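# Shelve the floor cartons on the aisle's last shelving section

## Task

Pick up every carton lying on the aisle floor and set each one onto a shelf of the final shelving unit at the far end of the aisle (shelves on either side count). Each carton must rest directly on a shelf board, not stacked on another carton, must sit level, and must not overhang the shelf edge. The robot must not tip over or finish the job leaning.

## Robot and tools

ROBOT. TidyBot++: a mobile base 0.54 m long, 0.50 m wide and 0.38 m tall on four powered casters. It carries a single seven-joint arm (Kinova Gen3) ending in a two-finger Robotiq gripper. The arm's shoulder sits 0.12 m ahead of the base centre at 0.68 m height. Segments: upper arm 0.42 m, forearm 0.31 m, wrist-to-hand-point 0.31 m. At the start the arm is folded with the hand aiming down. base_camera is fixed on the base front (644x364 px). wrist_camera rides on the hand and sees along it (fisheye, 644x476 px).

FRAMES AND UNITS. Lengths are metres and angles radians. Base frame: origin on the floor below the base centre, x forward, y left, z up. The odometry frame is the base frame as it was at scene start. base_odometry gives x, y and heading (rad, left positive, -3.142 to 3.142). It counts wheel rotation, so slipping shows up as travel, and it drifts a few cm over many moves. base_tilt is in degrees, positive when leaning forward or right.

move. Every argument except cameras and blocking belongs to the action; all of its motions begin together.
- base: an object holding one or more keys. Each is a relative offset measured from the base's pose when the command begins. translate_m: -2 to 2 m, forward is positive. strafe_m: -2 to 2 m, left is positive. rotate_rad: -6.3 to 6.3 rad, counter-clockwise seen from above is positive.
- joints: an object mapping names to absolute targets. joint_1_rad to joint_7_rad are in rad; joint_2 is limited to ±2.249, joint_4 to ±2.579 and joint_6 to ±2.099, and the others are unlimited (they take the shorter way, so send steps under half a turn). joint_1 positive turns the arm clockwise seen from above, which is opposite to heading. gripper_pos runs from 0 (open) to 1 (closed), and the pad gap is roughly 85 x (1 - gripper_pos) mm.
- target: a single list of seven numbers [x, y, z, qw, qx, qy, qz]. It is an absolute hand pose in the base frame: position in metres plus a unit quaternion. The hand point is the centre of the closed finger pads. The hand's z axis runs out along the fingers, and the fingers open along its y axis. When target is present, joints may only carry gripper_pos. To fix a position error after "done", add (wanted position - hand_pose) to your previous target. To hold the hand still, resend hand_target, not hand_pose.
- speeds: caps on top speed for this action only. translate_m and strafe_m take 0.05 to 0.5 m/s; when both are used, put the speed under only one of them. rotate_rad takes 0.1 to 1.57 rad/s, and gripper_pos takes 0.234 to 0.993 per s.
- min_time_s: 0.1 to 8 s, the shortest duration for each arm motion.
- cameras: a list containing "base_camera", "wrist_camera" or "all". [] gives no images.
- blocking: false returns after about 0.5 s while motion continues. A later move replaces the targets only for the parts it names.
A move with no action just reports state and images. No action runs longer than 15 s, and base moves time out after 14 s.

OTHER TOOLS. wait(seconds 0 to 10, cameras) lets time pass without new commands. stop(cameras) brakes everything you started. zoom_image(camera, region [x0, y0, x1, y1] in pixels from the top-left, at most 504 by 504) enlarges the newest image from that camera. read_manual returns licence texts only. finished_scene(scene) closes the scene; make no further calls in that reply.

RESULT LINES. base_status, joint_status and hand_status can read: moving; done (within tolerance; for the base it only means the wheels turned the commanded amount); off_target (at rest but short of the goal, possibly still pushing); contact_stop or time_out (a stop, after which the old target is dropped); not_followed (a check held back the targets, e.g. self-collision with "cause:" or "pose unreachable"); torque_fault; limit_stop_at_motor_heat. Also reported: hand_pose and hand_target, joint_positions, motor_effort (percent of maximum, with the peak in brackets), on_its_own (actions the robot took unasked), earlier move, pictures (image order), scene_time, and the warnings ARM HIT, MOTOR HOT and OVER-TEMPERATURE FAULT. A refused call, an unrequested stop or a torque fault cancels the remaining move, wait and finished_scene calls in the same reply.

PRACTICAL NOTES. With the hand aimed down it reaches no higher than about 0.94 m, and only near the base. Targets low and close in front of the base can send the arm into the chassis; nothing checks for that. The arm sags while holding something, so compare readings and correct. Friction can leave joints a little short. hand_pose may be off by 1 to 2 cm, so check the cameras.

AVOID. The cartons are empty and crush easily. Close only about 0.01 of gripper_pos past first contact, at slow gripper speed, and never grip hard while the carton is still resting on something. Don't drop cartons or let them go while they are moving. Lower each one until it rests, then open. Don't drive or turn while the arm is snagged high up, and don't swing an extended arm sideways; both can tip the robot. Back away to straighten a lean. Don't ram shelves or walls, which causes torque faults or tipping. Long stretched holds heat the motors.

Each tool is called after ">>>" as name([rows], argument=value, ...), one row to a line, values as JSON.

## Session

>>> move(joints={"joint_6_rad": 0.4}, cameras=["all"])

Scene clock: 1.87 s.
move: done
base_odometry: x=+0.000 y=+0.000 heading=+0.000
base_tilt: forward=+0.1 right=-0.1
base_status: not commanded
joint_positions: joint_1_rad=+0.029 joint_2_rad=-0.347 joint_3_rad=+3.178 joint_4_rad=-2.534 joint_5_rad=-0.041 joint_6_rad=+0.360 joint_7_rad=+1.554 gripper_pos=+0.000
joint_status: all done
motor_effort: joint_1_rad=-1(2) joint_2_rad=-5(5) joint_3_rad=+0(1) joint_4_rad=+17(17) joint_5_rad=+1(1) joint_6_rad=+9(10) joint_7_rad=+0(1)
hand_pose: x=+0.5327 y=-0.0311 z=+0.8165 quat_wxyz=(+0.003, +0.790, -0.055, +0.610)
hand_target: x=+0.5355 y=-0.0319 z=+0.8285 quat_wxyz=(+0.004, +0.778, -0.055, +0.626)
hand_status: not commanded
pictures: base_camera, wrist_camera

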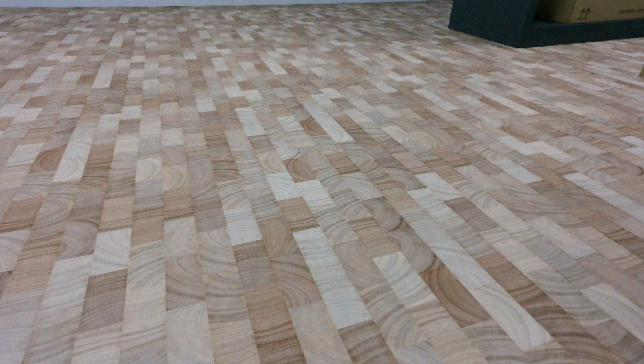

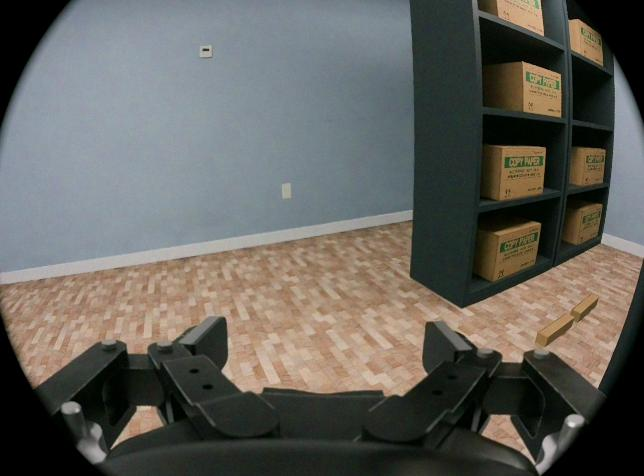

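>>> zoom_image(camera="wrist_camera", region=[400, 0, 644, 380])

>>> move(base={"rotate_rad": -0.9}, cameras=["all"])

Scaled by 1.326.

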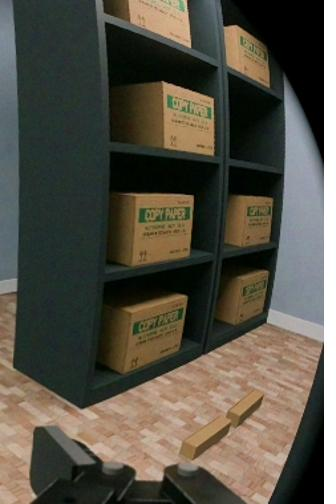

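Scene clock: 3.93 s.
move: done
base_odometry: x=+0.000 y=+0.000 heading=-0.900
base_tilt: forward=+0.1 right=-0.1
base_status: done
joint_positions: joint_1_rad=+0.029 joint_2_rad=-0.347 joint_3_rad=+3.178 joint_4_rad=-2.534 joint_5_rad=-0.041 joint_6_rad=+0.360 joint_7_rad=+1.554 gripper_pos=+0.000
joint_status: not commanded
motor_effort: joint_1_rad=+0(3) joint_2_rad=-5(6) joint_3_rad=+0(1) joint_4_rad=+17(17) joint_5_rad=+1(2) joint_6_rad=+11(11) joint_7_rad=+0(1)
hand_pose: x=+0.5327 y=-0.0312 z=+0.8165 quat_wxyz=(+0.003, +0.790, -0.055, +0.610)
hand_target: x=+0.5355 y=-0.0319 z=+0.8285 quat_wxyz=(+0.004, +0.778, -0.055, +0.626)
hand_status: not commanded
pictures: base_camera, wrist_camera

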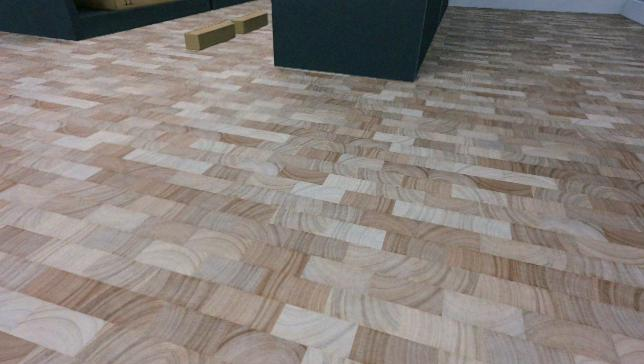

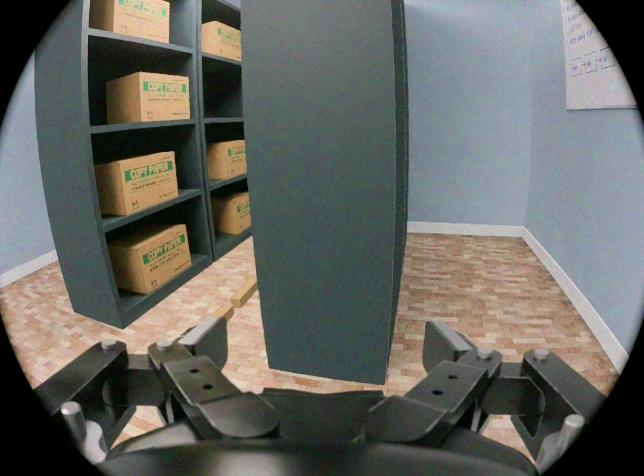

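>>> move(base={"translate_m": 1.05, "strafe_m": 0.759, "rotate_rad": -0.355}, cameras=["all"])

>>> zoom_image(camera="base_camera", region=[100, 0, 560, 160])

>>> zoom_image(camera="wrist_camera", region=[160, 0, 480, 400])

Scene clock: 8.80 s.
move: done
base_odometry: x=+1.247 y=-0.350 heading=-1.255
base_tilt: forward=+0.1 right=-0.1
base_status: done
joint_positions: joint_1_rad=+0.029 joint_2_rad=-0.347 joint_3_rad=+3.179 joint_4_rad=-2.534 joint_5_rad=-0.041 joint_6_rad=+0.360 joint_7_rad=+1.554 gripper_pos=+0.000
joint_status: not commanded
motor_effort: joint_1_rad=-1(3) joint_2_rad=-5(6) joint_3_rad=+0(2) joint_4_rad=+17(18) joint_5_rad=+1(1) joint_6_rad=+10(11) joint_7_rad=+1(2)
hand_pose: x=+0.5327 y=-0.0314 z=+0.8168 quat_wxyz=(+0.003, +0.790, -0.055, +0.611)
hand_target: x=+0.5355 y=-0.0319 z=+0.8285 quat_wxyz=(+0.004, +0.778, -0.055, +0.626)
hand_status: not commanded
pictures: base_camera, wrist_camera

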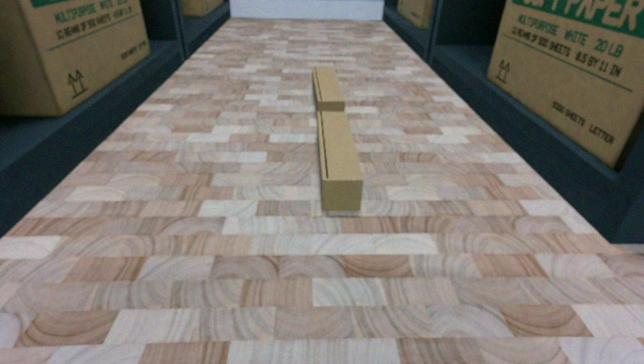

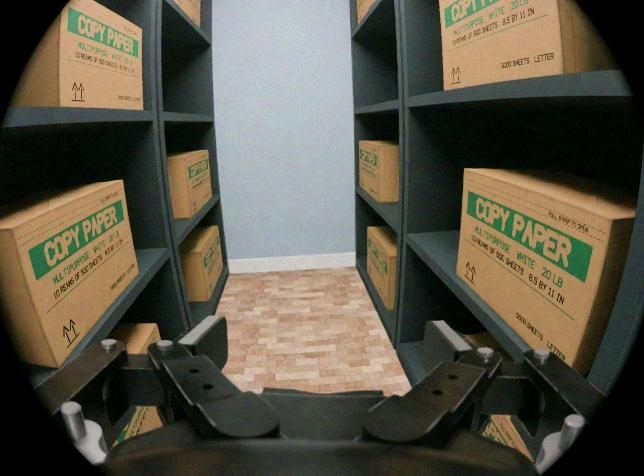

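Scaled by 1.096.

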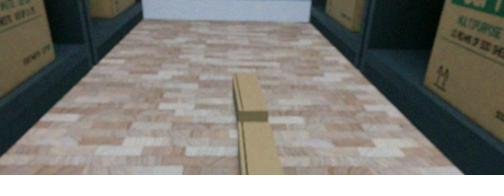

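Scaled by 1.260.

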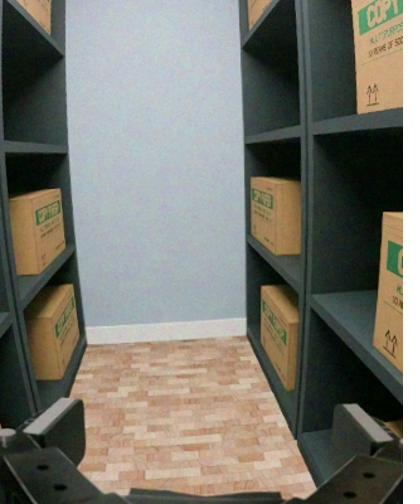

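>>> zoom_image(camera="base_camera", region=[260, 50, 420, 220])

>>> zoom_image(camera="wrist_camera", region=[140, 60, 260, 340])

>>> zoom_image(camera="wrist_camera", region=[330, 60, 450, 340])

Scaled by 2.965.

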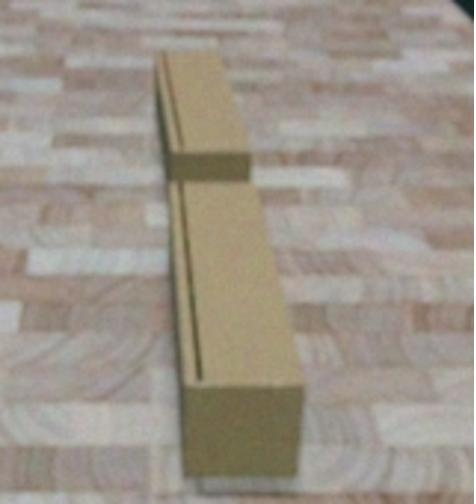

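Scaled by 1.800.

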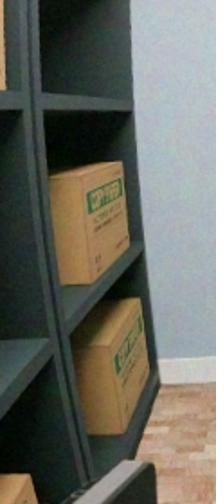

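Scaled by 1.800.

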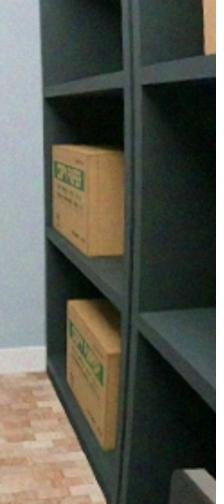

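>>> move(base={"translate_m": 0.0545, "strafe_m": -0.036}, joints={"joint_1_rad": -0.02, "joint_2_rad": 1.619, "joint_3_rad": 3.12, "joint_4_rad": -1.399, "joint_5_rad": 0.04, "joint_6_rad": 0.399, "joint_7_rad": 1.55}, min_time_s=2.5, cameras=["all"])

Scene clock: 20.17 s.
move: done
base_odometry: x=+1.230 y=-0.413 heading=-1.255
base_tilt: forward=+0.1 right=-0.1
base_status: done
joint_positions: joint_1_rad=-0.003 joint_2_rad=+1.575 joint_3_rad=+3.138 joint_4_rad=-1.428 joint_5_rad=+0.003 joint_6_rad=+0.364 joint_7_rad=+1.554 gripper_pos=+0.000
joint_status: all done
motor_effort: joint_1_rad=+0(2) joint_2_rad=-37(41) joint_3_rad=+0(2) joint_4_rad=+5(18) joint_5_rad=+1(2) joint_6_rad=+5(10) joint_7_rad=+1(2)
hand_pose: x=+0.7329 y=+0.0059 z=+0.0957 quat_wxyz=(-0.004, +0.969, -0.006, +0.248)
hand_target: x=+0.7328 y=+0.0308 z=+0.0803 quat_wxyz=(-0.018, +0.966, +0.016, +0.258)
hand_status: not commanded
pictures: base_camera, wrist_camera

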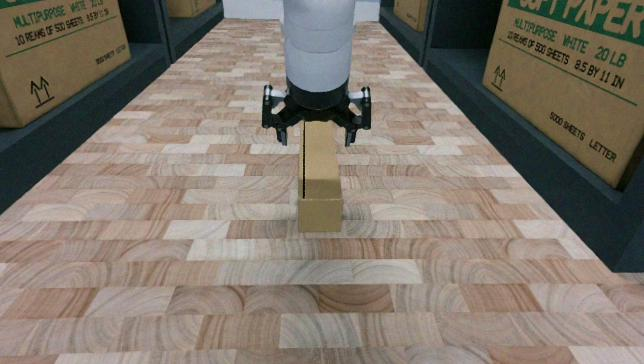

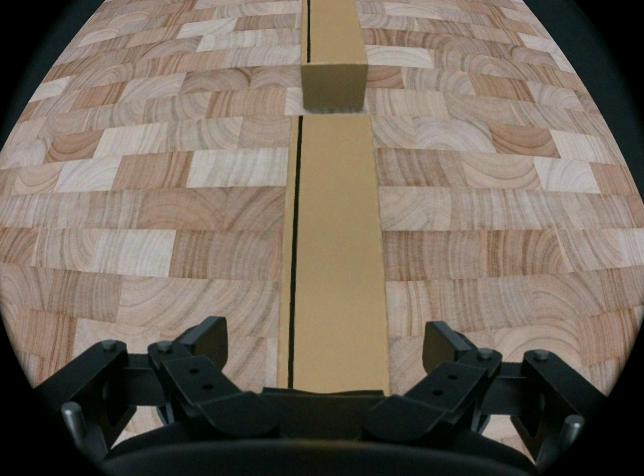

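>>> move(base={"translate_m": 0.01, "strafe_m": -0.0035}, joints={"joint_2_rad": 1.776, "joint_4_rad": -1.214, "joint_6_rad": 0.372}, min_time_s=1.5, cameras=["wrist_camera"])

>>> move(joints={"gripper_pos": 0.335}, speeds={"gripper_pos": 0.3}, cameras=["wrist_camera"])

>>> move(joints={"gripper_pos": 0.358}, speeds={"gripper_pos": 0.234}, cameras=["wrist_camera"])

Scene clock: 22.97 s.
move: done
base_odometry: x=+1.230 y=-0.424 heading=-1.255
base_tilt: forward=+0.1 right=-0.1
base_status: done
joint_positions: joint_1_rad=-0.007 joint_2_rad=+1.726 joint_3_rad=+3.136 joint_4_rad=-1.242 joint_5_rad=+0.003 joint_6_rad=+0.364 joint_7_rad=+1.554 gripper_pos=+0.000
joint_status: all done
motor_effort: joint_1_rad=-1(2) joint_2_rad=-37(38) joint_3_rad=-1(2) joint_4_rad=+5(7) joint_5_rad=+1(1) joint_6_rad=+5(7) joint_7_rad=+1(1)
hand_pose: x=+0.7487 y=+0.0092 z=+0.0401 quat_wxyz=(-0.006, +0.964, -0.004, +0.266)
hand_target: x=+0.7336 y=+0.0295 z=+0.0162 quat_wxyz=(-0.017, +0.966, +0.015, +0.259)
hand_status: not commanded

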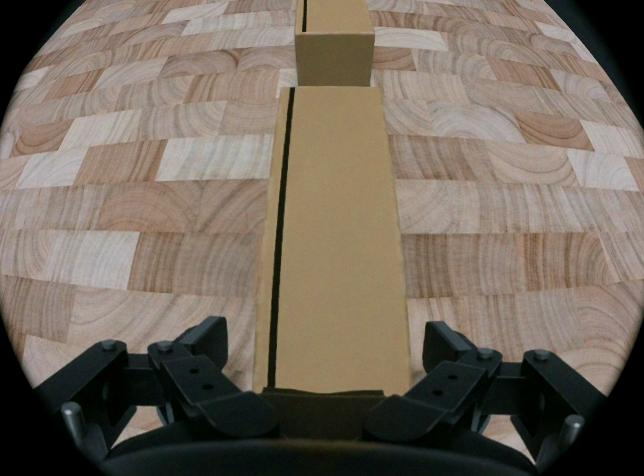

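Scene clock: 24.63 s.
move: done
base_odometry: x=+1.230 y=-0.424 heading=-1.255
base_tilt: forward=+0.1 right=-0.1
base_status: not commanded
joint_positions: joint_1_rad=-0.007 joint_2_rad=+1.726 joint_3_rad=+3.136 joint_4_rad=-1.242 joint_5_rad=+0.003 joint_6_rad=+0.364 joint_7_rad=+1.554 gripper_pos=+0.332
joint_status: all done
motor_effort: joint_1_rad=-1(2) joint_2_rad=-35(37) joint_3_rad=-1(2) joint_4_rad=+5(6) joint_5_rad=+1(1) joint_6_rad=+5(7) joint_7_rad=+1(1)
hand_pose: x=+0.7487 y=+0.0092 z=+0.0401 quat_wxyz=(-0.006, +0.964, -0.004, +0.266)
hand_target: x=+0.7336 y=+0.0295 z=+0.0162 quat_wxyz=(-0.017, +0.966, +0.015, +0.259)
hand_status: not commanded

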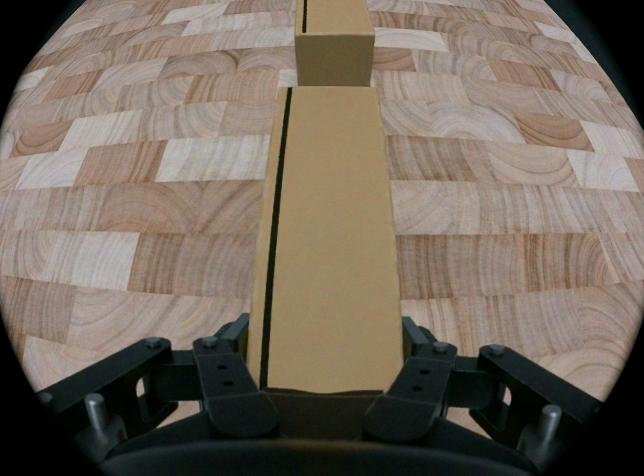

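Scene clock: 25.73 s.
move: done
base_odometry: x=+1.230 y=-0.424 heading=-1.255
base_tilt: forward=+0.1 right=-0.1
base_status: not commanded
joint_positions: joint_1_rad=-0.007 joint_2_rad=+1.726 joint_3_rad=+3.136 joint_4_rad=-1.241 joint_5_rad=+0.003 joint_6_rad=+0.364 joint_7_rad=+1.554 gripper_pos=+0.357
joint_status: all done
motor_effort: joint_1_rad=+0(2) joint_2_rad=-31(34) joint_3_rad=-1(1) joint_4_rad=+5(5) joint_5_rad=+1(1) joint_6_rad=+4(5) joint_7_rad=+1(1)
hand_pose: x=+0.7491 y=+0.0092 z=+0.0402 quat_wxyz=(-0.006, +0.964, -0.004, +0.266)
hand_target: x=+0.7336 y=+0.0295 z=+0.0162 quat_wxyz=(-0.017, +0.966, +0.015, +0.259)
hand_status: not commanded

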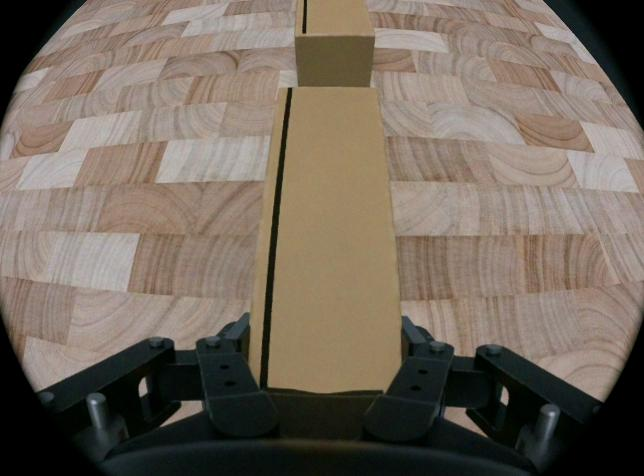

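>>> move(joints={"joint_2_rad": 1.55, "joint_4_rad": -1.45, "joint_6_rad": 0.41}, min_time_s=1.5)

>>> move(base={"translate_m": -0.15}, joints={"joint_2_rad": 0.972, "joint_4_rad": -1.858, "joint_6_rad": 0.25}, min_time_s=2, cameras=["wrist_camera"])

>>> move(joints={"joint_1_rad": -1.57}, min_time_s=3, cameras=["all"])

Scene clock: 28.30 s.
move: done
base_odometry: x=+1.230 y=-0.424 heading=-1.255
base_tilt: forward=+0.1 right=-0.1
base_status: not commanded
joint_positions: joint_1_rad=-0.007 joint_2_rad=+1.564 joint_3_rad=+3.136 joint_4_rad=-1.428 joint_5_rad=+0.003 joint_6_rad=+0.369 joint_7_rad=+1.554 gripper_pos=+0.357
joint_status: all done
motor_effort: joint_1_rad=-2(2) joint_2_rad=-38(39) joint_3_rad=+0(2) joint_4_rad=+5(6) joint_5_rad=+1(1) joint_6_rad=+5(7) joint_7_rad=+0(2)
hand_pose: x=+0.7405 y=+0.0094 z=+0.1033 quat_wxyz=(-0.006, +0.967, -0.004, +0.256)
hand_target: x=+0.7465 y=+0.0314 z=+0.1147 quat_wxyz=(-0.019, +0.962, +0.017, +0.272)
hand_status: not commanded
pictures: none

Scene clock: 30.60 s.
move: done
base_odometry: x=+1.183 y=-0.282 heading=-1.255
base_tilt: forward=+0.1 right=-0.1
base_status: done
joint_positions: joint_1_rad=-0.009 joint_2_rad=+0.986 joint_3_rad=+3.134 joint_4_rad=-1.834 joint_5_rad=+0.004 joint_6_rad=+0.295 joint_7_rad=+1.554 gripper_pos=+0.357
joint_status: all done
motor_effort: joint_1_rad=-1(3) joint_2_rad=-35(39) joint_3_rad=-1(2) joint_4_rad=+9(9) joint_5_rad=+1(1) joint_6_rad=+7(8) joint_7_rad=+1(1)
hand_pose: x=+0.7496 y=+0.0119 z=+0.3624 quat_wxyz=(-0.007, +0.953, -0.001, +0.304)
hand_target: x=+0.7279 y=+0.0298 z=+0.3566 quat_wxyz=(-0.015, +0.960, +0.023, +0.277)
hand_status: not commanded

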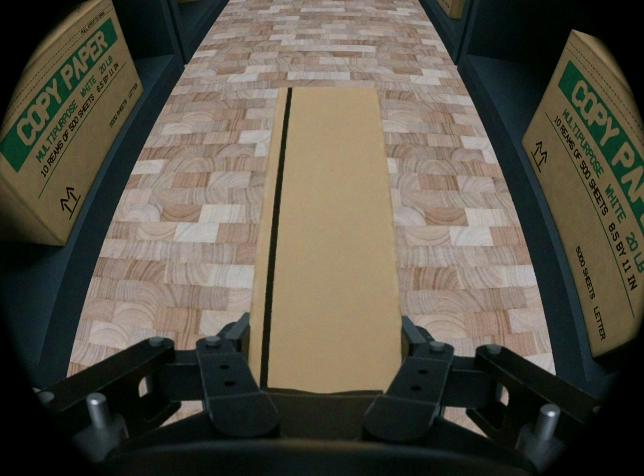

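Scene clock: 34.73 s.
move: done
base_odometry: x=+1.183 y=-0.281 heading=-1.257
base_tilt: forward=+0.1 right=-0.1
base_status: not commanded
joint_positions: joint_1_rad=-1.560 joint_2_rad=+0.958 joint_3_rad=+3.122 joint_4_rad=-1.850 joint_5_rad=+0.075 joint_6_rad=+0.272 joint_7_rad=+1.578 gripper_pos=+0.357
joint_status: all done
motor_effort: joint_1_rad=-1(71) joint_2_rad=-35(39) joint_3_rad=-1(56) joint_4_rad=+9(30) joint_5_rad=+1(39) joint_6_rad=+6(24) joint_7_rad=+0(24)
hand_pose: x=+0.1061 y=+0.6245 z=+0.3716 quat_wxyz=(-0.215, +0.647, +0.702, +0.208)
hand_target: x=+0.1018 y=+0.6094 z=+0.3566 quat_wxyz=(-0.205, +0.670, +0.688, +0.187)
hand_status: not commanded
pictures: base_camera, wrist_camera

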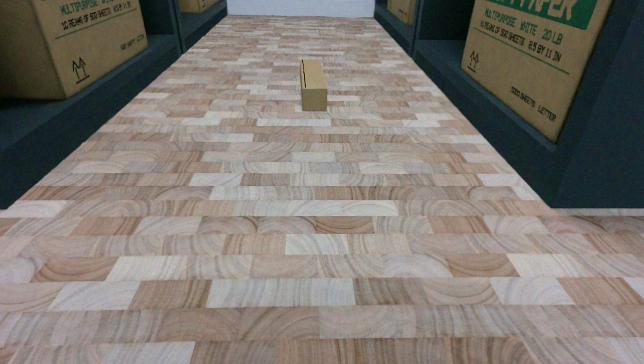

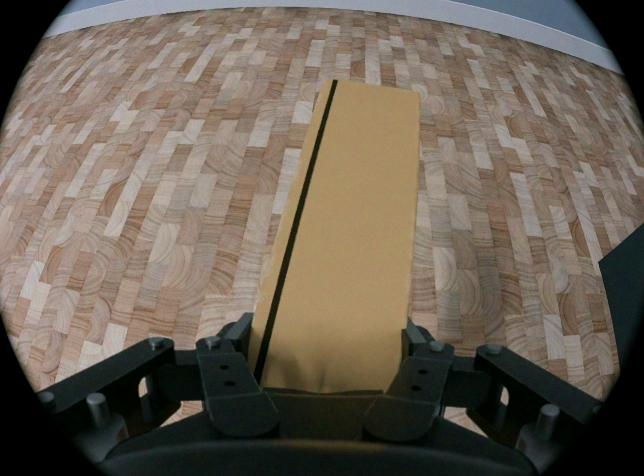

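>>> move(joints={"joint_2_rad": 1.619, "joint_4_rad": -1.399, "joint_6_rad": 0.399}, min_time_s=3, cameras=["wrist_camera"])

Scene clock: 39.23 s.
move: done
base_odometry: x=+1.183 y=-0.281 heading=-1.257
base_tilt: forward=+0.1 right=-0.1
base_status: not commanded
joint_positions: joint_1_rad=-1.560 joint_2_rad=+1.579 joint_3_rad=+3.122 joint_4_rad=-1.427 joint_5_rad=+0.075 joint_6_rad=+0.357 joint_7_rad=+1.578 gripper_pos=+0.357
joint_status: all done
motor_effort: joint_1_rad=-1(2) joint_2_rad=-37(39) joint_3_rad=-1(2) joint_4_rad=+5(9) joint_5_rad=+1(1) joint_6_rad=+5(7) joint_7_rad=+1(2)
hand_pose: x=+0.1047 y=+0.6104 z=+0.0932 quat_wxyz=(-0.181, +0.662, +0.709, +0.165)
hand_target: x=+0.1010 y=+0.6143 z=+0.0803 quat_wxyz=(-0.194, +0.679, +0.687, +0.172)
hand_status: not commanded

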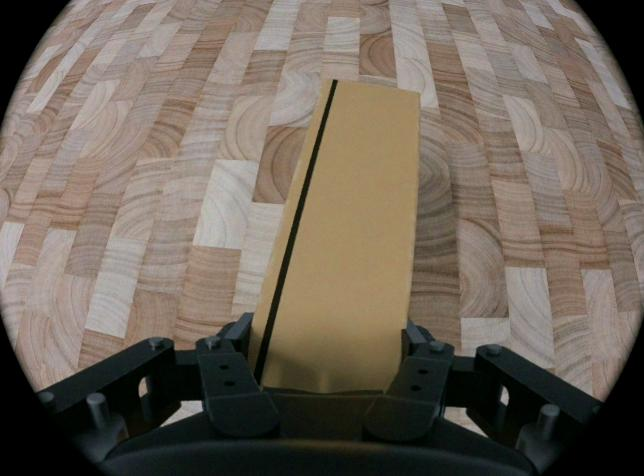

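>>> move(joints={"joint_2_rad": 1.724, "joint_4_rad": -1.276, "joint_6_rad": 0.381}, min_time_s=2)

>>> move(joints={"joint_2_rad": 1.746, "joint_4_rad": -1.250, "joint_6_rad": 0.377}, min_time_s=1.2, cameras=["wrist_camera"])

>>> move(joints={"joint_2_rad": 1.759, "joint_4_rad": -1.234, "joint_6_rad": 0.375}, min_time_s=1.2)

>>> move(joints={"joint_2_rad": 1.768, "joint_4_rad": -1.224, "joint_6_rad": 0.373}, min_time_s=1.2, cameras=["wrist_camera"])

Scene clock: 42.17 s.
move: done
base_odometry: x=+1.183 y=-0.281 heading=-1.257
base_tilt: forward=+0.1 right=-0.1
base_status: not commanded
joint_positions: joint_1_rad=-1.560 joint_2_rad=+1.676 joint_3_rad=+3.122 joint_4_rad=-1.307 joint_5_rad=+0.075 joint_6_rad=+0.357 joint_7_rad=+1.578 gripper_pos=+0.357
joint_status: all done
motor_effort: joint_1_rad=-1(2) joint_2_rad=-37(39) joint_3_rad=-2(2) joint_4_rad=+5(6) joint_5_rad=+1(1) joint_6_rad=+6(6) joint_7_rad=+1(2)
hand_pose: x=+0.1053 y=+0.6220 z=+0.0572 quat_wxyz=(-0.188, +0.660, +0.706, +0.173)
hand_target: x=+0.1018 y=+0.6156 z=+0.0371 quat_wxyz=(-0.193, +0.679, +0.687, +0.172)
hand_status: not commanded
pictures: none

Scene clock: 43.67 s.
move: done
base_odometry: x=+1.183 y=-0.281 heading=-1.257
base_tilt: forward=+0.1 right=-0.1
base_status: not commanded
joint_positions: joint_1_rad=-1.560 joint_2_rad=+1.696 joint_3_rad=+3.122 joint_4_rad=-1.282 joint_5_rad=+0.075 joint_6_rad=+0.357 joint_7_rad=+1.578 gripper_pos=+0.357
joint_status: all done
motor_effort: joint_1_rad=-1(2) joint_2_rad=-37(39) joint_3_rad=-1(2) joint_4_rad=+5(6) joint_5_rad=+1(1) joint_6_rad=+5(7) joint_7_rad=+0(2)
hand_pose: x=+0.1055 y=+0.6238 z=+0.0496 quat_wxyz=(-0.190, +0.660, +0.706, +0.175)
hand_target: x=+0.1020 y=+0.6153 z=+0.0282 quat_wxyz=(-0.193, +0.680, +0.686, +0.172)
hand_status: not commanded

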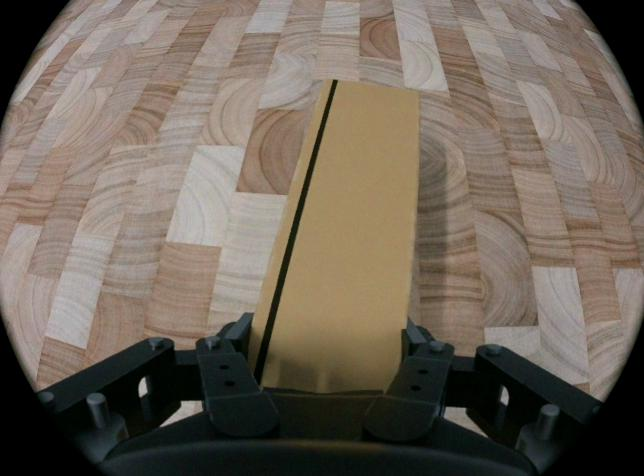

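Scene clock: 45.17 s.
move: done
base_odometry: x=+1.183 y=-0.281 heading=-1.257
base_tilt: forward=+0.1 right=-0.1
base_status: not commanded
joint_positions: joint_1_rad=-1.560 joint_2_rad=+1.709 joint_3_rad=+3.122 joint_4_rad=-1.266 joint_5_rad=+0.075 joint_6_rad=+0.357 joint_7_rad=+1.578 gripper_pos=+0.357
joint_status: all done
motor_effort: joint_1_rad=-1(2) joint_2_rad=-38(38) joint_3_rad=-1(2) joint_4_rad=+6(6) joint_5_rad=+1(1) joint_6_rad=+5(7) joint_7_rad=+1(2)
hand_pose: x=+0.1056 y=+0.6249 z=+0.0450 quat_wxyz=(-0.191, +0.660, +0.705, +0.176)
hand_target: x=+0.1021 y=+0.6155 z=+0.0231 quat_wxyz=(-0.193, +0.680, +0.686, +0.173)
hand_status: not commanded
pictures: none

Scene clock: 46.67 s.
move: done
base_odometry: x=+1.183 y=-0.281 heading=-1.257
base_tilt: forward=+0.1 right=-0.1
base_status: not commanded
joint_positions: joint_1_rad=-1.560 joint_2_rad=+1.717 joint_3_rad=+3.122 joint_4_rad=-1.255 joint_5_rad=+0.075 joint_6_rad=+0.357 joint_7_rad=+1.578 gripper_pos=+0.357
joint_status: all done
motor_effort: joint_1_rad=-2(2) joint_2_rad=-38(39) joint_3_rad=-1(2) joint_4_rad=+6(6) joint_5_rad=+1(1) joint_6_rad=+5(7) joint_7_rad=+0(2)
hand_pose: x=+0.1056 y=+0.6258 z=+0.0422 quat_wxyz=(-0.191, +0.660, +0.705, +0.177)
hand_target: x=+0.1022 y=+0.6148 z=+0.0193 quat_wxyz=(-0.193, +0.680, +0.686, +0.172)
hand_status: not commanded

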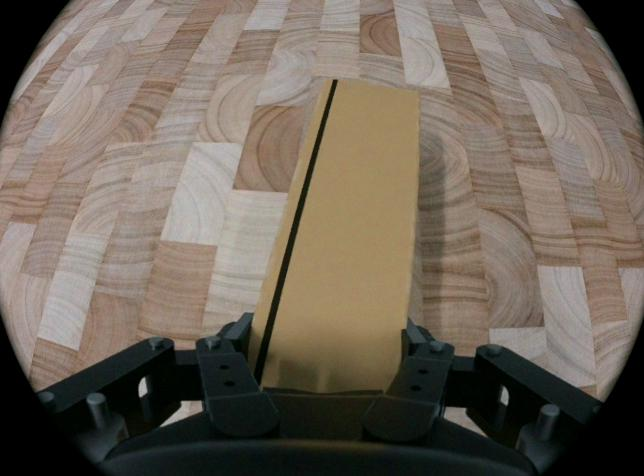

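>>> move(joints={"joint_2_rad": 1.776, "joint_4_rad": -1.214, "joint_6_rad": 0.372}, min_time_s=1.2)

>>> move(joints={"joint_2_rad": 1.784, "joint_4_rad": -1.205, "joint_6_rad": 0.371}, min_time_s=1.2, cameras=["wrist_camera"])

Scene clock: 48.77 s.
move: done
base_odometry: x=+1.183 y=-0.281 heading=-1.257
base_tilt: forward=+0.1 right=-0.1
base_status: not commanded
joint_positions: joint_1_rad=-1.560 joint_2_rad=+1.722 joint_3_rad=+3.122 joint_4_rad=-1.245 joint_5_rad=+0.075 joint_6_rad=+0.357 joint_7_rad=+1.578 gripper_pos=+0.357
joint_status: all done
motor_effort: joint_1_rad=-1(2) joint_2_rad=-37(39) joint_3_rad=-1(2) joint_4_rad=+5(6) joint_5_rad=+1(1) joint_6_rad=+5(7) joint_7_rad=+0(1)
hand_pose: x=+0.1057 y=+0.6282 z=+0.0408 quat_wxyz=(-0.193, +0.659, +0.704, +0.179)
hand_target: x=+0.1023 y=+0.6151 z=+0.0162 quat_wxyz=(-0.193, +0.680, +0.686, +0.173)
hand_status: not commanded
pictures: none

Scene clock: 50.27 s.
move: done
base_odometry: x=+1.183 y=-0.281 heading=-1.257
base_tilt: forward=+0.1 right=-0.1
base_status: not commanded
joint_positions: joint_1_rad=-1.560 joint_2_rad=+1.726 joint_3_rad=+3.122 joint_4_rad=-1.236 joint_5_rad=+0.075 joint_6_rad=+0.357 joint_7_rad=+1.578 gripper_pos=+0.357
joint_status: all done
motor_effort: joint_1_rad=+0(2) joint_2_rad=-36(38) joint_3_rad=-1(2) joint_4_rad=+6(7) joint_5_rad=+1(1) joint_6_rad=+5(6) joint_7_rad=+1(2)
hand_pose: x=+0.1058 y=+0.6311 z=+0.0406 quat_wxyz=(-0.195, +0.659, +0.704, +0.181)
hand_target: x=+0.1023 y=+0.6147 z=+0.0130 quat_wxyz=(-0.193, +0.680, +0.686, +0.173)
hand_status: not commanded

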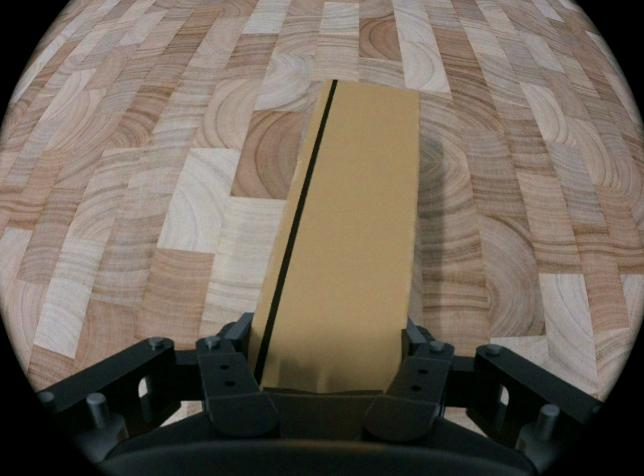

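>>> move(joints={"joint_6_rad": 0.30}, min_time_s=1.0, cameras=["wrist_camera"])

Scene clock: 51.93 s.
move: done
base_odometry: x=+1.183 y=-0.281 heading=-1.257
base_tilt: forward=+0.1 right=-0.1
base_status: not commanded
joint_positions: joint_1_rad=-1.560 joint_2_rad=+1.726 joint_3_rad=+3.122 joint_4_rad=-1.234 joint_5_rad=+0.075 joint_6_rad=+0.352 joint_7_rad=+1.578 gripper_pos=+0.357
joint_status: all done
motor_effort: joint_1_rad=+0(2) joint_2_rad=-32(37) joint_3_rad=+0(1) joint_4_rad=+6(6) joint_5_rad=+0(1) joint_6_rad=+5(7) joint_7_rad=+1(2)
hand_pose: x=+0.1059 y=+0.6310 z=+0.0402 quat_wxyz=(-0.194, +0.659, +0.704, +0.180)
hand_target: x=+0.1028 y=+0.5952 z=+0.0026 quat_wxyz=(-0.168, +0.686, +0.692, +0.149)
hand_status: not commanded

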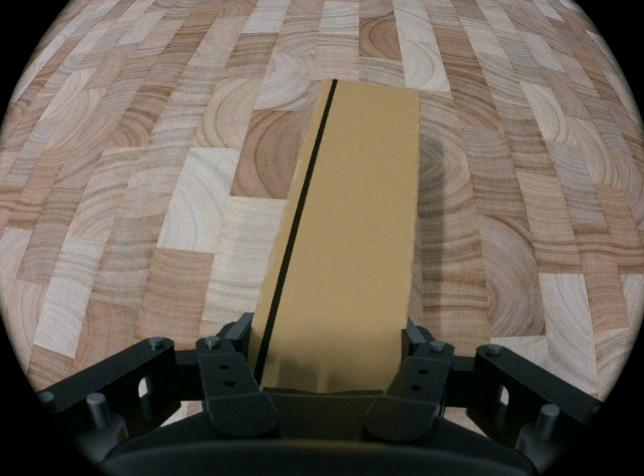

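>>> move(joints={"gripper_pos": 0.30}, speeds={"gripper_pos": 0.234}, cameras=["wrist_camera"])

>>> move(joints={"gripper_pos": 0.0}, speeds={"gripper_pos": 0.4}, cameras=["wrist_camera"])

Scene clock: 52.97 s.
move: done
base_odometry: x=+1.183 y=-0.281 heading=-1.257
base_tilt: forward=+0.1 right=-0.1
base_status: not commanded
joint_positions: joint_1_rad=-1.560 joint_2_rad=+1.728 joint_3_rad=+3.122 joint_4_rad=-1.230 joint_5_rad=+0.075 joint_6_rad=+0.349 joint_7_rad=+1.578 gripper_pos=+0.298
joint_status: all done
motor_effort: joint_1_rad=-1(2) joint_2_rad=-36(36) joint_3_rad=-1(2) joint_4_rad=+5(5) joint_5_rad=+1(2) joint_6_rad=+4(6) joint_7_rad=+1(2)
hand_pose: x=+0.1060 y=+0.6311 z=+0.0393 quat_wxyz=(-0.193, +0.659, +0.704, +0.180)
hand_target: x=+0.1028 y=+0.5952 z=+0.0026 quat_wxyz=(-0.168, +0.686, +0.692, +0.149)
hand_status: not commanded

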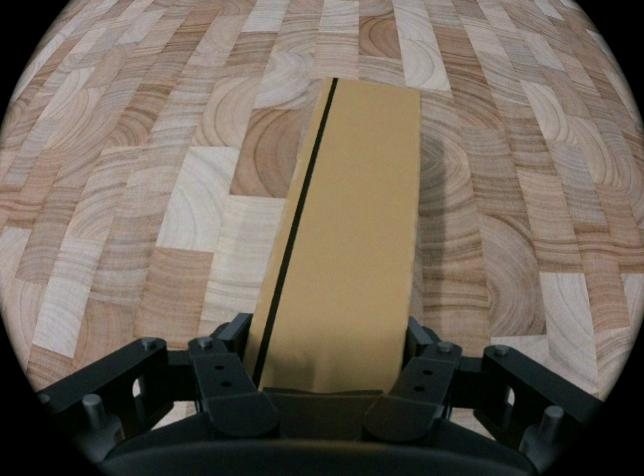

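Scene clock: 54.33 s.
move: done
base_odometry: x=+1.183 y=-0.281 heading=-1.257
base_tilt: forward=+0.1 right=-0.1
base_status: not commanded
joint_positions: joint_1_rad=-1.560 joint_2_rad=+1.735 joint_3_rad=+3.122 joint_4_rad=-1.230 joint_5_rad=+0.075 joint_6_rad=+0.344 joint_7_rad=+1.578 gripper_pos=+0.000
joint_status: all done
motor_effort: joint_1_rad=-1(2) joint_2_rad=-37(37) joint_3_rad=-2(2) joint_4_rad=+5(6) joint_5_rad=+1(1) joint_6_rad=+6(6) joint_7_rad=+1(2)
hand_pose: x=+0.1061 y=+0.6250 z=+0.0339 quat_wxyz=(-0.189, +0.660, +0.705, +0.175)
hand_target: x=+0.1028 y=+0.5952 z=+0.0026 quat_wxyz=(-0.168, +0.686, +0.692, +0.149)
hand_status: not commanded

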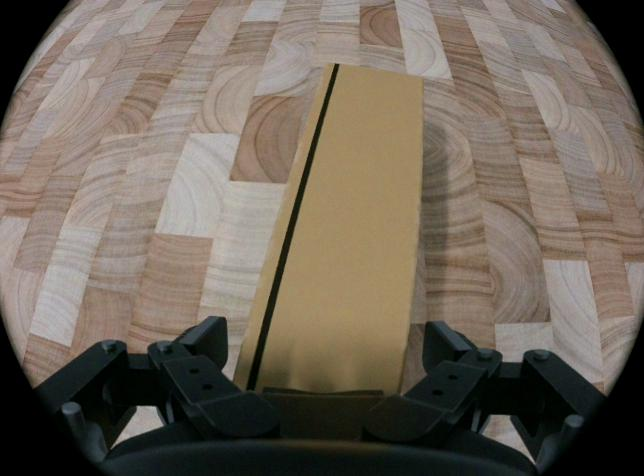

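>>> move(joints={"joint_2_rad": 1.55, "joint_4_rad": -1.45, "joint_6_rad": 0.41}, min_time_s=2)

>>> move(joints={"joint_2_rad": 0.972, "joint_4_rad": -1.858, "joint_6_rad": 0.25}, min_time_s=2, cameras=["wrist_camera"])

Scene clock: 57.10 s.
move: done
base_odometry: x=+1.183 y=-0.281 heading=-1.257
base_tilt: forward=+0.1 right=-0.1
base_status: not commanded
joint_positions: joint_1_rad=-1.560 joint_2_rad=+1.564 joint_3_rad=+3.122 joint_4_rad=-1.427 joint_5_rad=+0.075 joint_6_rad=+0.369 joint_7_rad=+1.578 gripper_pos=+0.000
joint_status: all done
motor_effort: joint_1_rad=-1(2) joint_2_rad=-37(38) joint_3_rad=+0(2) joint_4_rad=+5(6) joint_5_rad=+1(1) joint_6_rad=+5(6) joint_7_rad=+1(2)
hand_pose: x=+0.1046 y=+0.6220 z=+0.1039 quat_wxyz=(-0.190, +0.659, +0.706, +0.174)
hand_target: x=+0.1007 y=+0.6281 z=+0.1147 quat_wxyz=(-0.204, +0.676, +0.685, +0.181)
hand_status: not commanded
pictures: none

Scene clock: 59.40 s.
move: done
base_odometry: x=+1.183 y=-0.281 heading=-1.257
base_tilt: forward=+0.1 right=-0.1
base_status: not commanded
joint_positions: joint_1_rad=-1.560 joint_2_rad=+0.980 joint_3_rad=+3.122 joint_4_rad=-1.832 joint_5_rad=+0.075 joint_6_rad=+0.297 joint_7_rad=+1.578 gripper_pos=+0.000
joint_status: all done
motor_effort: joint_1_rad=-1(2) joint_2_rad=-34(40) joint_3_rad=-1(2) joint_4_rad=+8(8) joint_5_rad=+0(1) joint_6_rad=+6(8) joint_7_rad=+0(2)
hand_pose: x=+0.1057 y=+0.6337 z=+0.3670 quat_wxyz=(-0.222, +0.645, +0.699, +0.214)
hand_target: x=+0.1018 y=+0.6094 z=+0.3566 quat_wxyz=(-0.205, +0.670, +0.688, +0.187)
hand_status: not commanded

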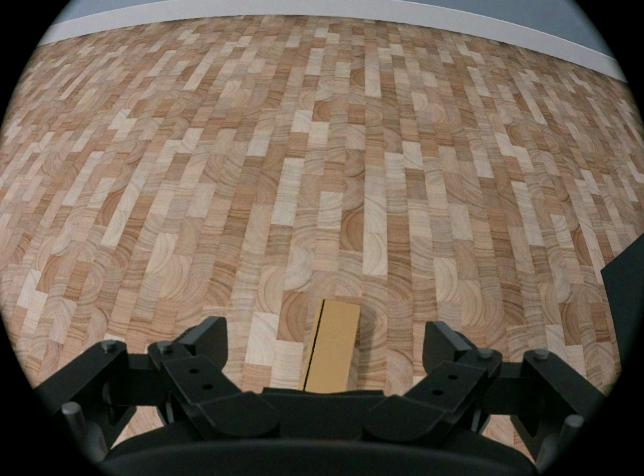

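>>> move(joints={"joint_2_rad": 0.0, "joint_3_rad": 3.155, "joint_4_rad": -2.022, "joint_5_rad": -0.04, "joint_6_rad": -0.2, "joint_7_rad": 1.52}, min_time_s=1.5)

>>> move(base={"rotate_rad": 0.035}, joints={"joint_1_rad": -0.02}, min_time_s=2, cameras=["all"])

>>> zoom_image(camera="base_camera", region=[240, 20, 380, 160])

Scene clock: 62.43 s.
move: done
base_odometry: x=+1.183 y=-0.281 heading=-1.257
base_tilt: forward=+0.1 right=-0.1
base_status: not commanded
joint_positions: joint_1_rad=-1.560 joint_2_rad=+0.010 joint_3_rad=+3.137 joint_4_rad=-1.989 joint_5_rad=-0.002 joint_6_rad=-0.148 joint_7_rad=+1.578 gripper_pos=+0.000
joint_status: all done
motor_effort: joint_1_rad=-1(2) joint_2_rad=-17(37) joint_3_rad=+0(2) joint_4_rad=+18(18) joint_5_rad=+1(2) joint_6_rad=+8(10) joint_7_rad=+1(2)
hand_pose: x=+0.1211 y=+0.5511 z=+0.8018 quat_wxyz=(-0.335, +0.622, +0.621, +0.339)
hand_target: x=+0.1227 y=+0.5307 z=+0.7769 quat_wxyz=(-0.328, +0.665, +0.601, +0.299)
hand_status: not commanded
pictures: none

Scene clock: 65.20 s.
move: done
base_odometry: x=+1.183 y=-0.281 heading=-1.222
base_tilt: forward=+0.1 right=-0.1
base_status: done
joint_positions: joint_1_rad=-0.034 joint_2_rad=+0.010 joint_3_rad=+3.147 joint_4_rad=-1.990 joint_5_rad=-0.004 joint_6_rad=-0.150 joint_7_rad=+1.578 gripper_pos=+0.000
joint_status: all done
motor_effort: joint_1_rad=-1(3) joint_2_rad=-17(18) joint_3_rad=-1(2) joint_4_rad=+18(18) joint_5_rad=+1(1) joint_6_rad=+8(9) joint_7_rad=+0(2)
hand_pose: x=+0.6695 y=+0.0168 z=+0.8012 quat_wxyz=(-0.006, +0.880, +0.014, +0.476)
hand_target: x=+0.6496 y=+0.0073 z=+0.7769 quat_wxyz=(-0.025, +0.895, -0.036, +0.443)
hand_status: not commanded
pictures: base_camera, wrist_camera

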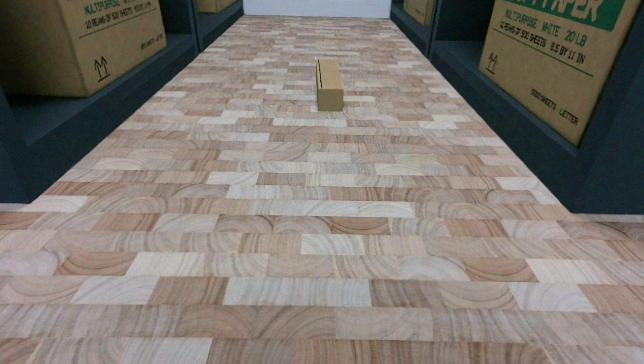

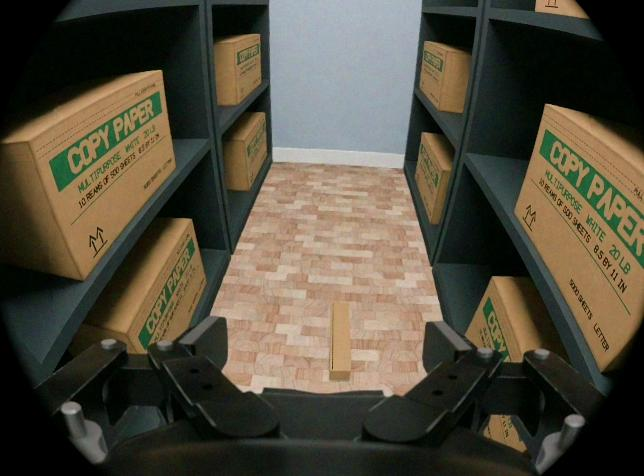

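Scaled by 3.600.

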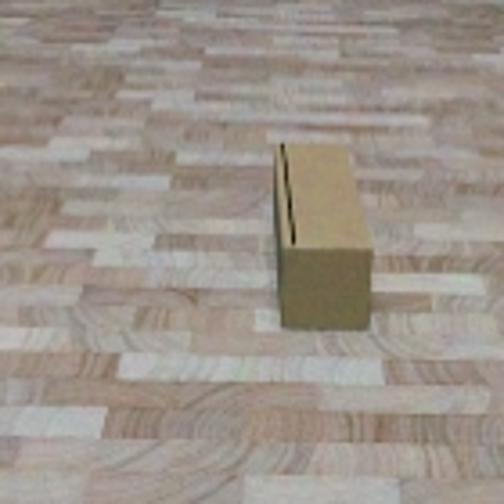

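>>> zoom_image(camera="wrist_camera", region=[180, 0, 300, 270])

>>> zoom_image(camera="wrist_camera", region=[390, 0, 510, 270])

Scaled by 1.867.

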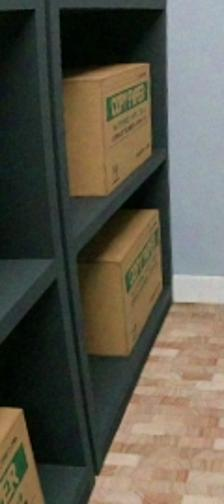

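Scaled by 1.867.

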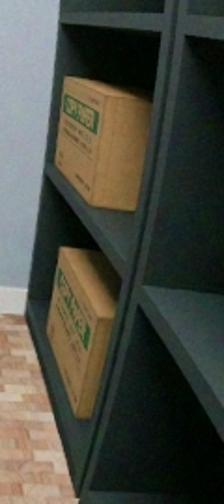

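>>> move(base={"translate_m": 0.471, "strafe_m": -0.031}, joints={"joint_1_rad": -0.015, "joint_2_rad": 1.619, "joint_4_rad": -1.399, "joint_6_rad": 0.399}, min_time_s=3, cameras=["all"])

Scene clock: 76.00 s.
move: done
base_odometry: x=+1.315 y=-0.735 heading=-1.222
base_tilt: forward=+0.1 right=-0.1
base_status: done
joint_positions: joint_1_rad=-0.032 joint_2_rad=+1.577 joint_3_rad=+3.147 joint_4_rad=-1.427 joint_5_rad=-0.004 joint_6_rad=+0.358 joint_7_rad=+1.578 gripper_pos=+0.000
joint_status: all done
motor_effort: joint_1_rad=-2(2) joint_2_rad=-37(40) joint_3_rad=+0(1) joint_4_rad=+5(19) joint_5_rad=+0(1) joint_6_rad=+4(9) joint_7_rad=+1(2)
hand_pose: x=+0.7303 y=+0.0171 z=+0.0937 quat_wxyz=(+0.000, +0.969, +0.018, +0.245)
hand_target: x=+0.7334 y=-0.0019 z=+0.0798 quat_wxyz=(+0.001, +0.965, -0.035, +0.259)
hand_status: not commanded
pictures: base_camera, wrist_camera

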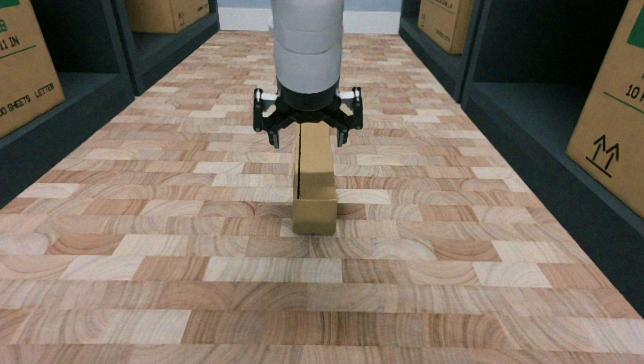

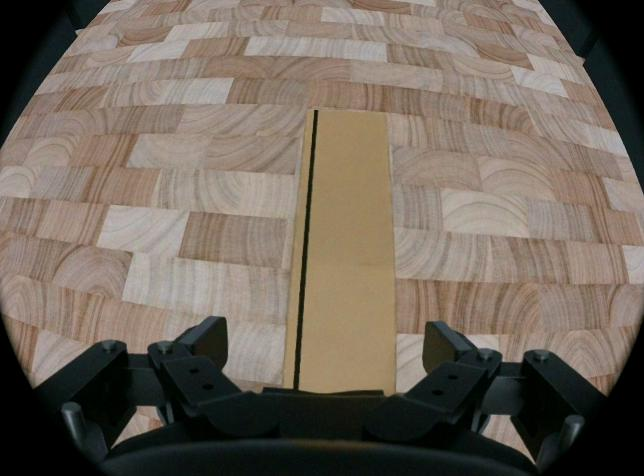

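>>> move(base={"translate_m": 0.012, "strafe_m": 0.0135}, joints={"joint_1_rad": 0.015}, cameras=["wrist_camera"])

Scene clock: 77.50 s.
move: done
base_odometry: x=+1.332 y=-0.742 heading=-1.222
base_tilt: forward=+0.1 right=-0.1
base_status: done
joint_positions: joint_1_rad=+0.000 joint_2_rad=+1.577 joint_3_rad=+3.148 joint_4_rad=-1.421 joint_5_rad=-0.004 joint_6_rad=+0.361 joint_7_rad=+1.578 gripper_pos=+0.000
joint_status: all done
motor_effort: joint_1_rad=-1(3) joint_2_rad=-37(38) joint_3_rad=-1(2) joint_4_rad=+5(6) joint_5_rad=+0(1) joint_6_rad=+5(6) joint_7_rad=+0(1)
hand_pose: x=+0.7351 y=-0.0026 z=+0.0954 quat_wxyz=(+0.004, +0.968, +0.002, +0.250)
hand_target: x=+0.7331 y=-0.0204 z=+0.0798 quat_wxyz=(+0.005, +0.965, -0.050, +0.259)
hand_status: not commanded

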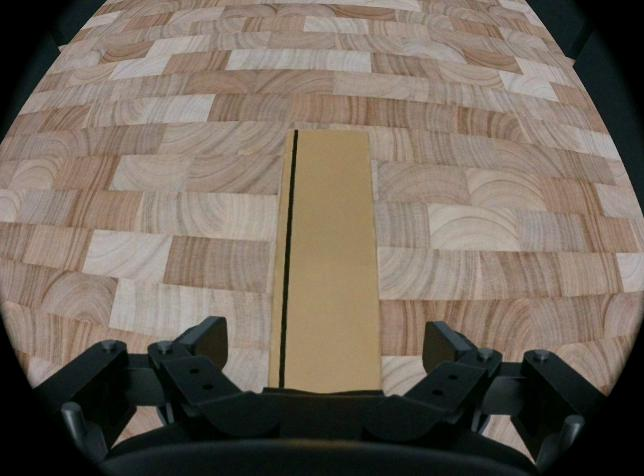

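>>> move(joints={"joint_2_rad": 1.776, "joint_4_rad": -1.214, "joint_6_rad": 0.372}, min_time_s=1.5, cameras=["wrist_camera"])

>>> move(joints={"gripper_pos": 0.335}, speeds={"gripper_pos": 0.3})

>>> move(joints={"gripper_pos": 0.358}, speeds={"gripper_pos": 0.234}, cameras=["wrist_camera"])

Scene clock: 79.83 s.
move: done
base_odometry: x=+1.332 y=-0.742 heading=-1.222
base_tilt: forward=+0.1 right=-0.1
base_status: not commanded
joint_positions: joint_1_rad=+0.000 joint_2_rad=+1.726 joint_3_rad=+3.148 joint_4_rad=-1.242 joint_5_rad=-0.004 joint_6_rad=+0.361 joint_7_rad=+1.578 gripper_pos=+0.000
joint_status: all done
motor_effort: joint_1_rad=-1(2) joint_2_rad=-37(39) joint_3_rad=-1(1) joint_4_rad=+5(6) joint_5_rad=+1(1) joint_6_rad=+6(7) joint_7_rad=+0(2)
hand_pose: x=+0.7474 y=-0.0023 z=+0.0390 quat_wxyz=(+0.004, +0.965, +0.003, +0.264)
hand_target: x=+0.7337 y=-0.0195 z=+0.0157 quat_wxyz=(+0.004, +0.965, -0.049, +0.259)
hand_status: not commanded

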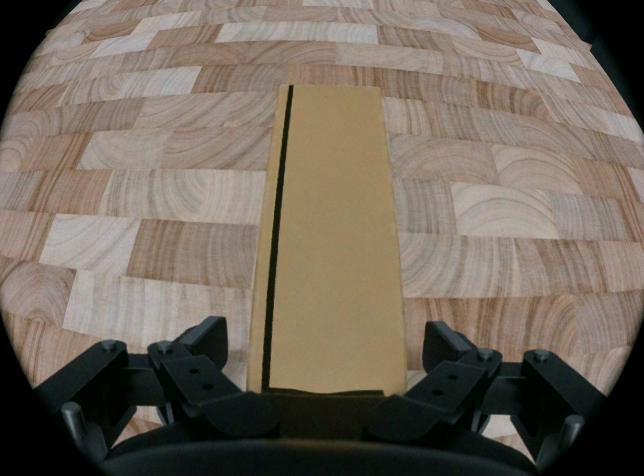

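Scene clock: 81.73 s.
move: done
base_odometry: x=+1.332 y=-0.742 heading=-1.222
base_tilt: forward=+0.1 right=-0.1
base_status: not commanded
joint_positions: joint_1_rad=+0.000 joint_2_rad=+1.726 joint_3_rad=+3.148 joint_4_rad=-1.242 joint_5_rad=-0.004 joint_6_rad=+0.361 joint_7_rad=+1.578 gripper_pos=+0.333
joint_status: all done
motor_effort: joint_1_rad=-1(2) joint_2_rad=-34(37) joint_3_rad=+0(1) joint_4_rad=+6(6) joint_5_rad=+1(1) joint_6_rad=+4(6) joint_7_rad=+0(2)
hand_pose: x=+0.7474 y=-0.0024 z=+0.0390 quat_wxyz=(+0.004, +0.965, +0.003, +0.264)
hand_target: x=+0.7337 y=-0.0195 z=+0.0157 quat_wxyz=(+0.004, +0.965, -0.049, +0.259)
hand_status: not commanded
pictures: none

Scene clock: 82.97 s.
move: done
base_odometry: x=+1.332 y=-0.742 heading=-1.222
base_tilt: forward=+0.1 right=-0.1
base_status: not commanded
joint_positions: joint_1_rad=+0.000 joint_2_rad=+1.726 joint_3_rad=+3.148 joint_4_rad=-1.241 joint_5_rad=-0.004 joint_6_rad=+0.361 joint_7_rad=+1.578 gripper_pos=+0.356
joint_status: all done
motor_effort: joint_1_rad=+0(1) joint_2_rad=-31(34) joint_3_rad=-1(1) joint_4_rad=+5(6) joint_5_rad=+1(1) joint_6_rad=+3(5) joint_7_rad=+0(2)
hand_pose: x=+0.7479 y=-0.0024 z=+0.0392 quat_wxyz=(+0.004, +0.964, +0.003, +0.264)
hand_target: x=+0.7337 y=-0.0195 z=+0.0157 quat_wxyz=(+0.004, +0.965, -0.049, +0.259)
hand_status: not commanded

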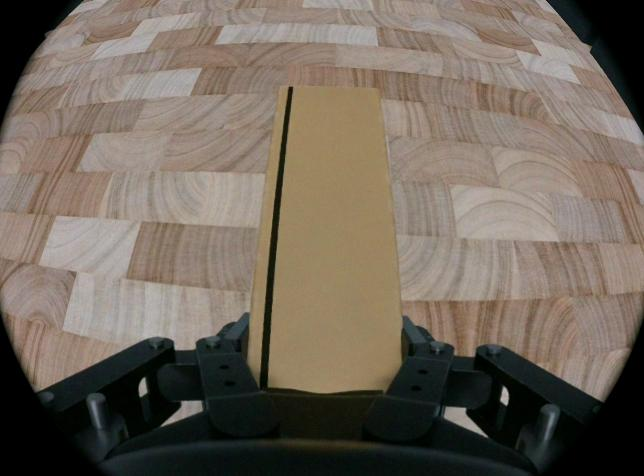

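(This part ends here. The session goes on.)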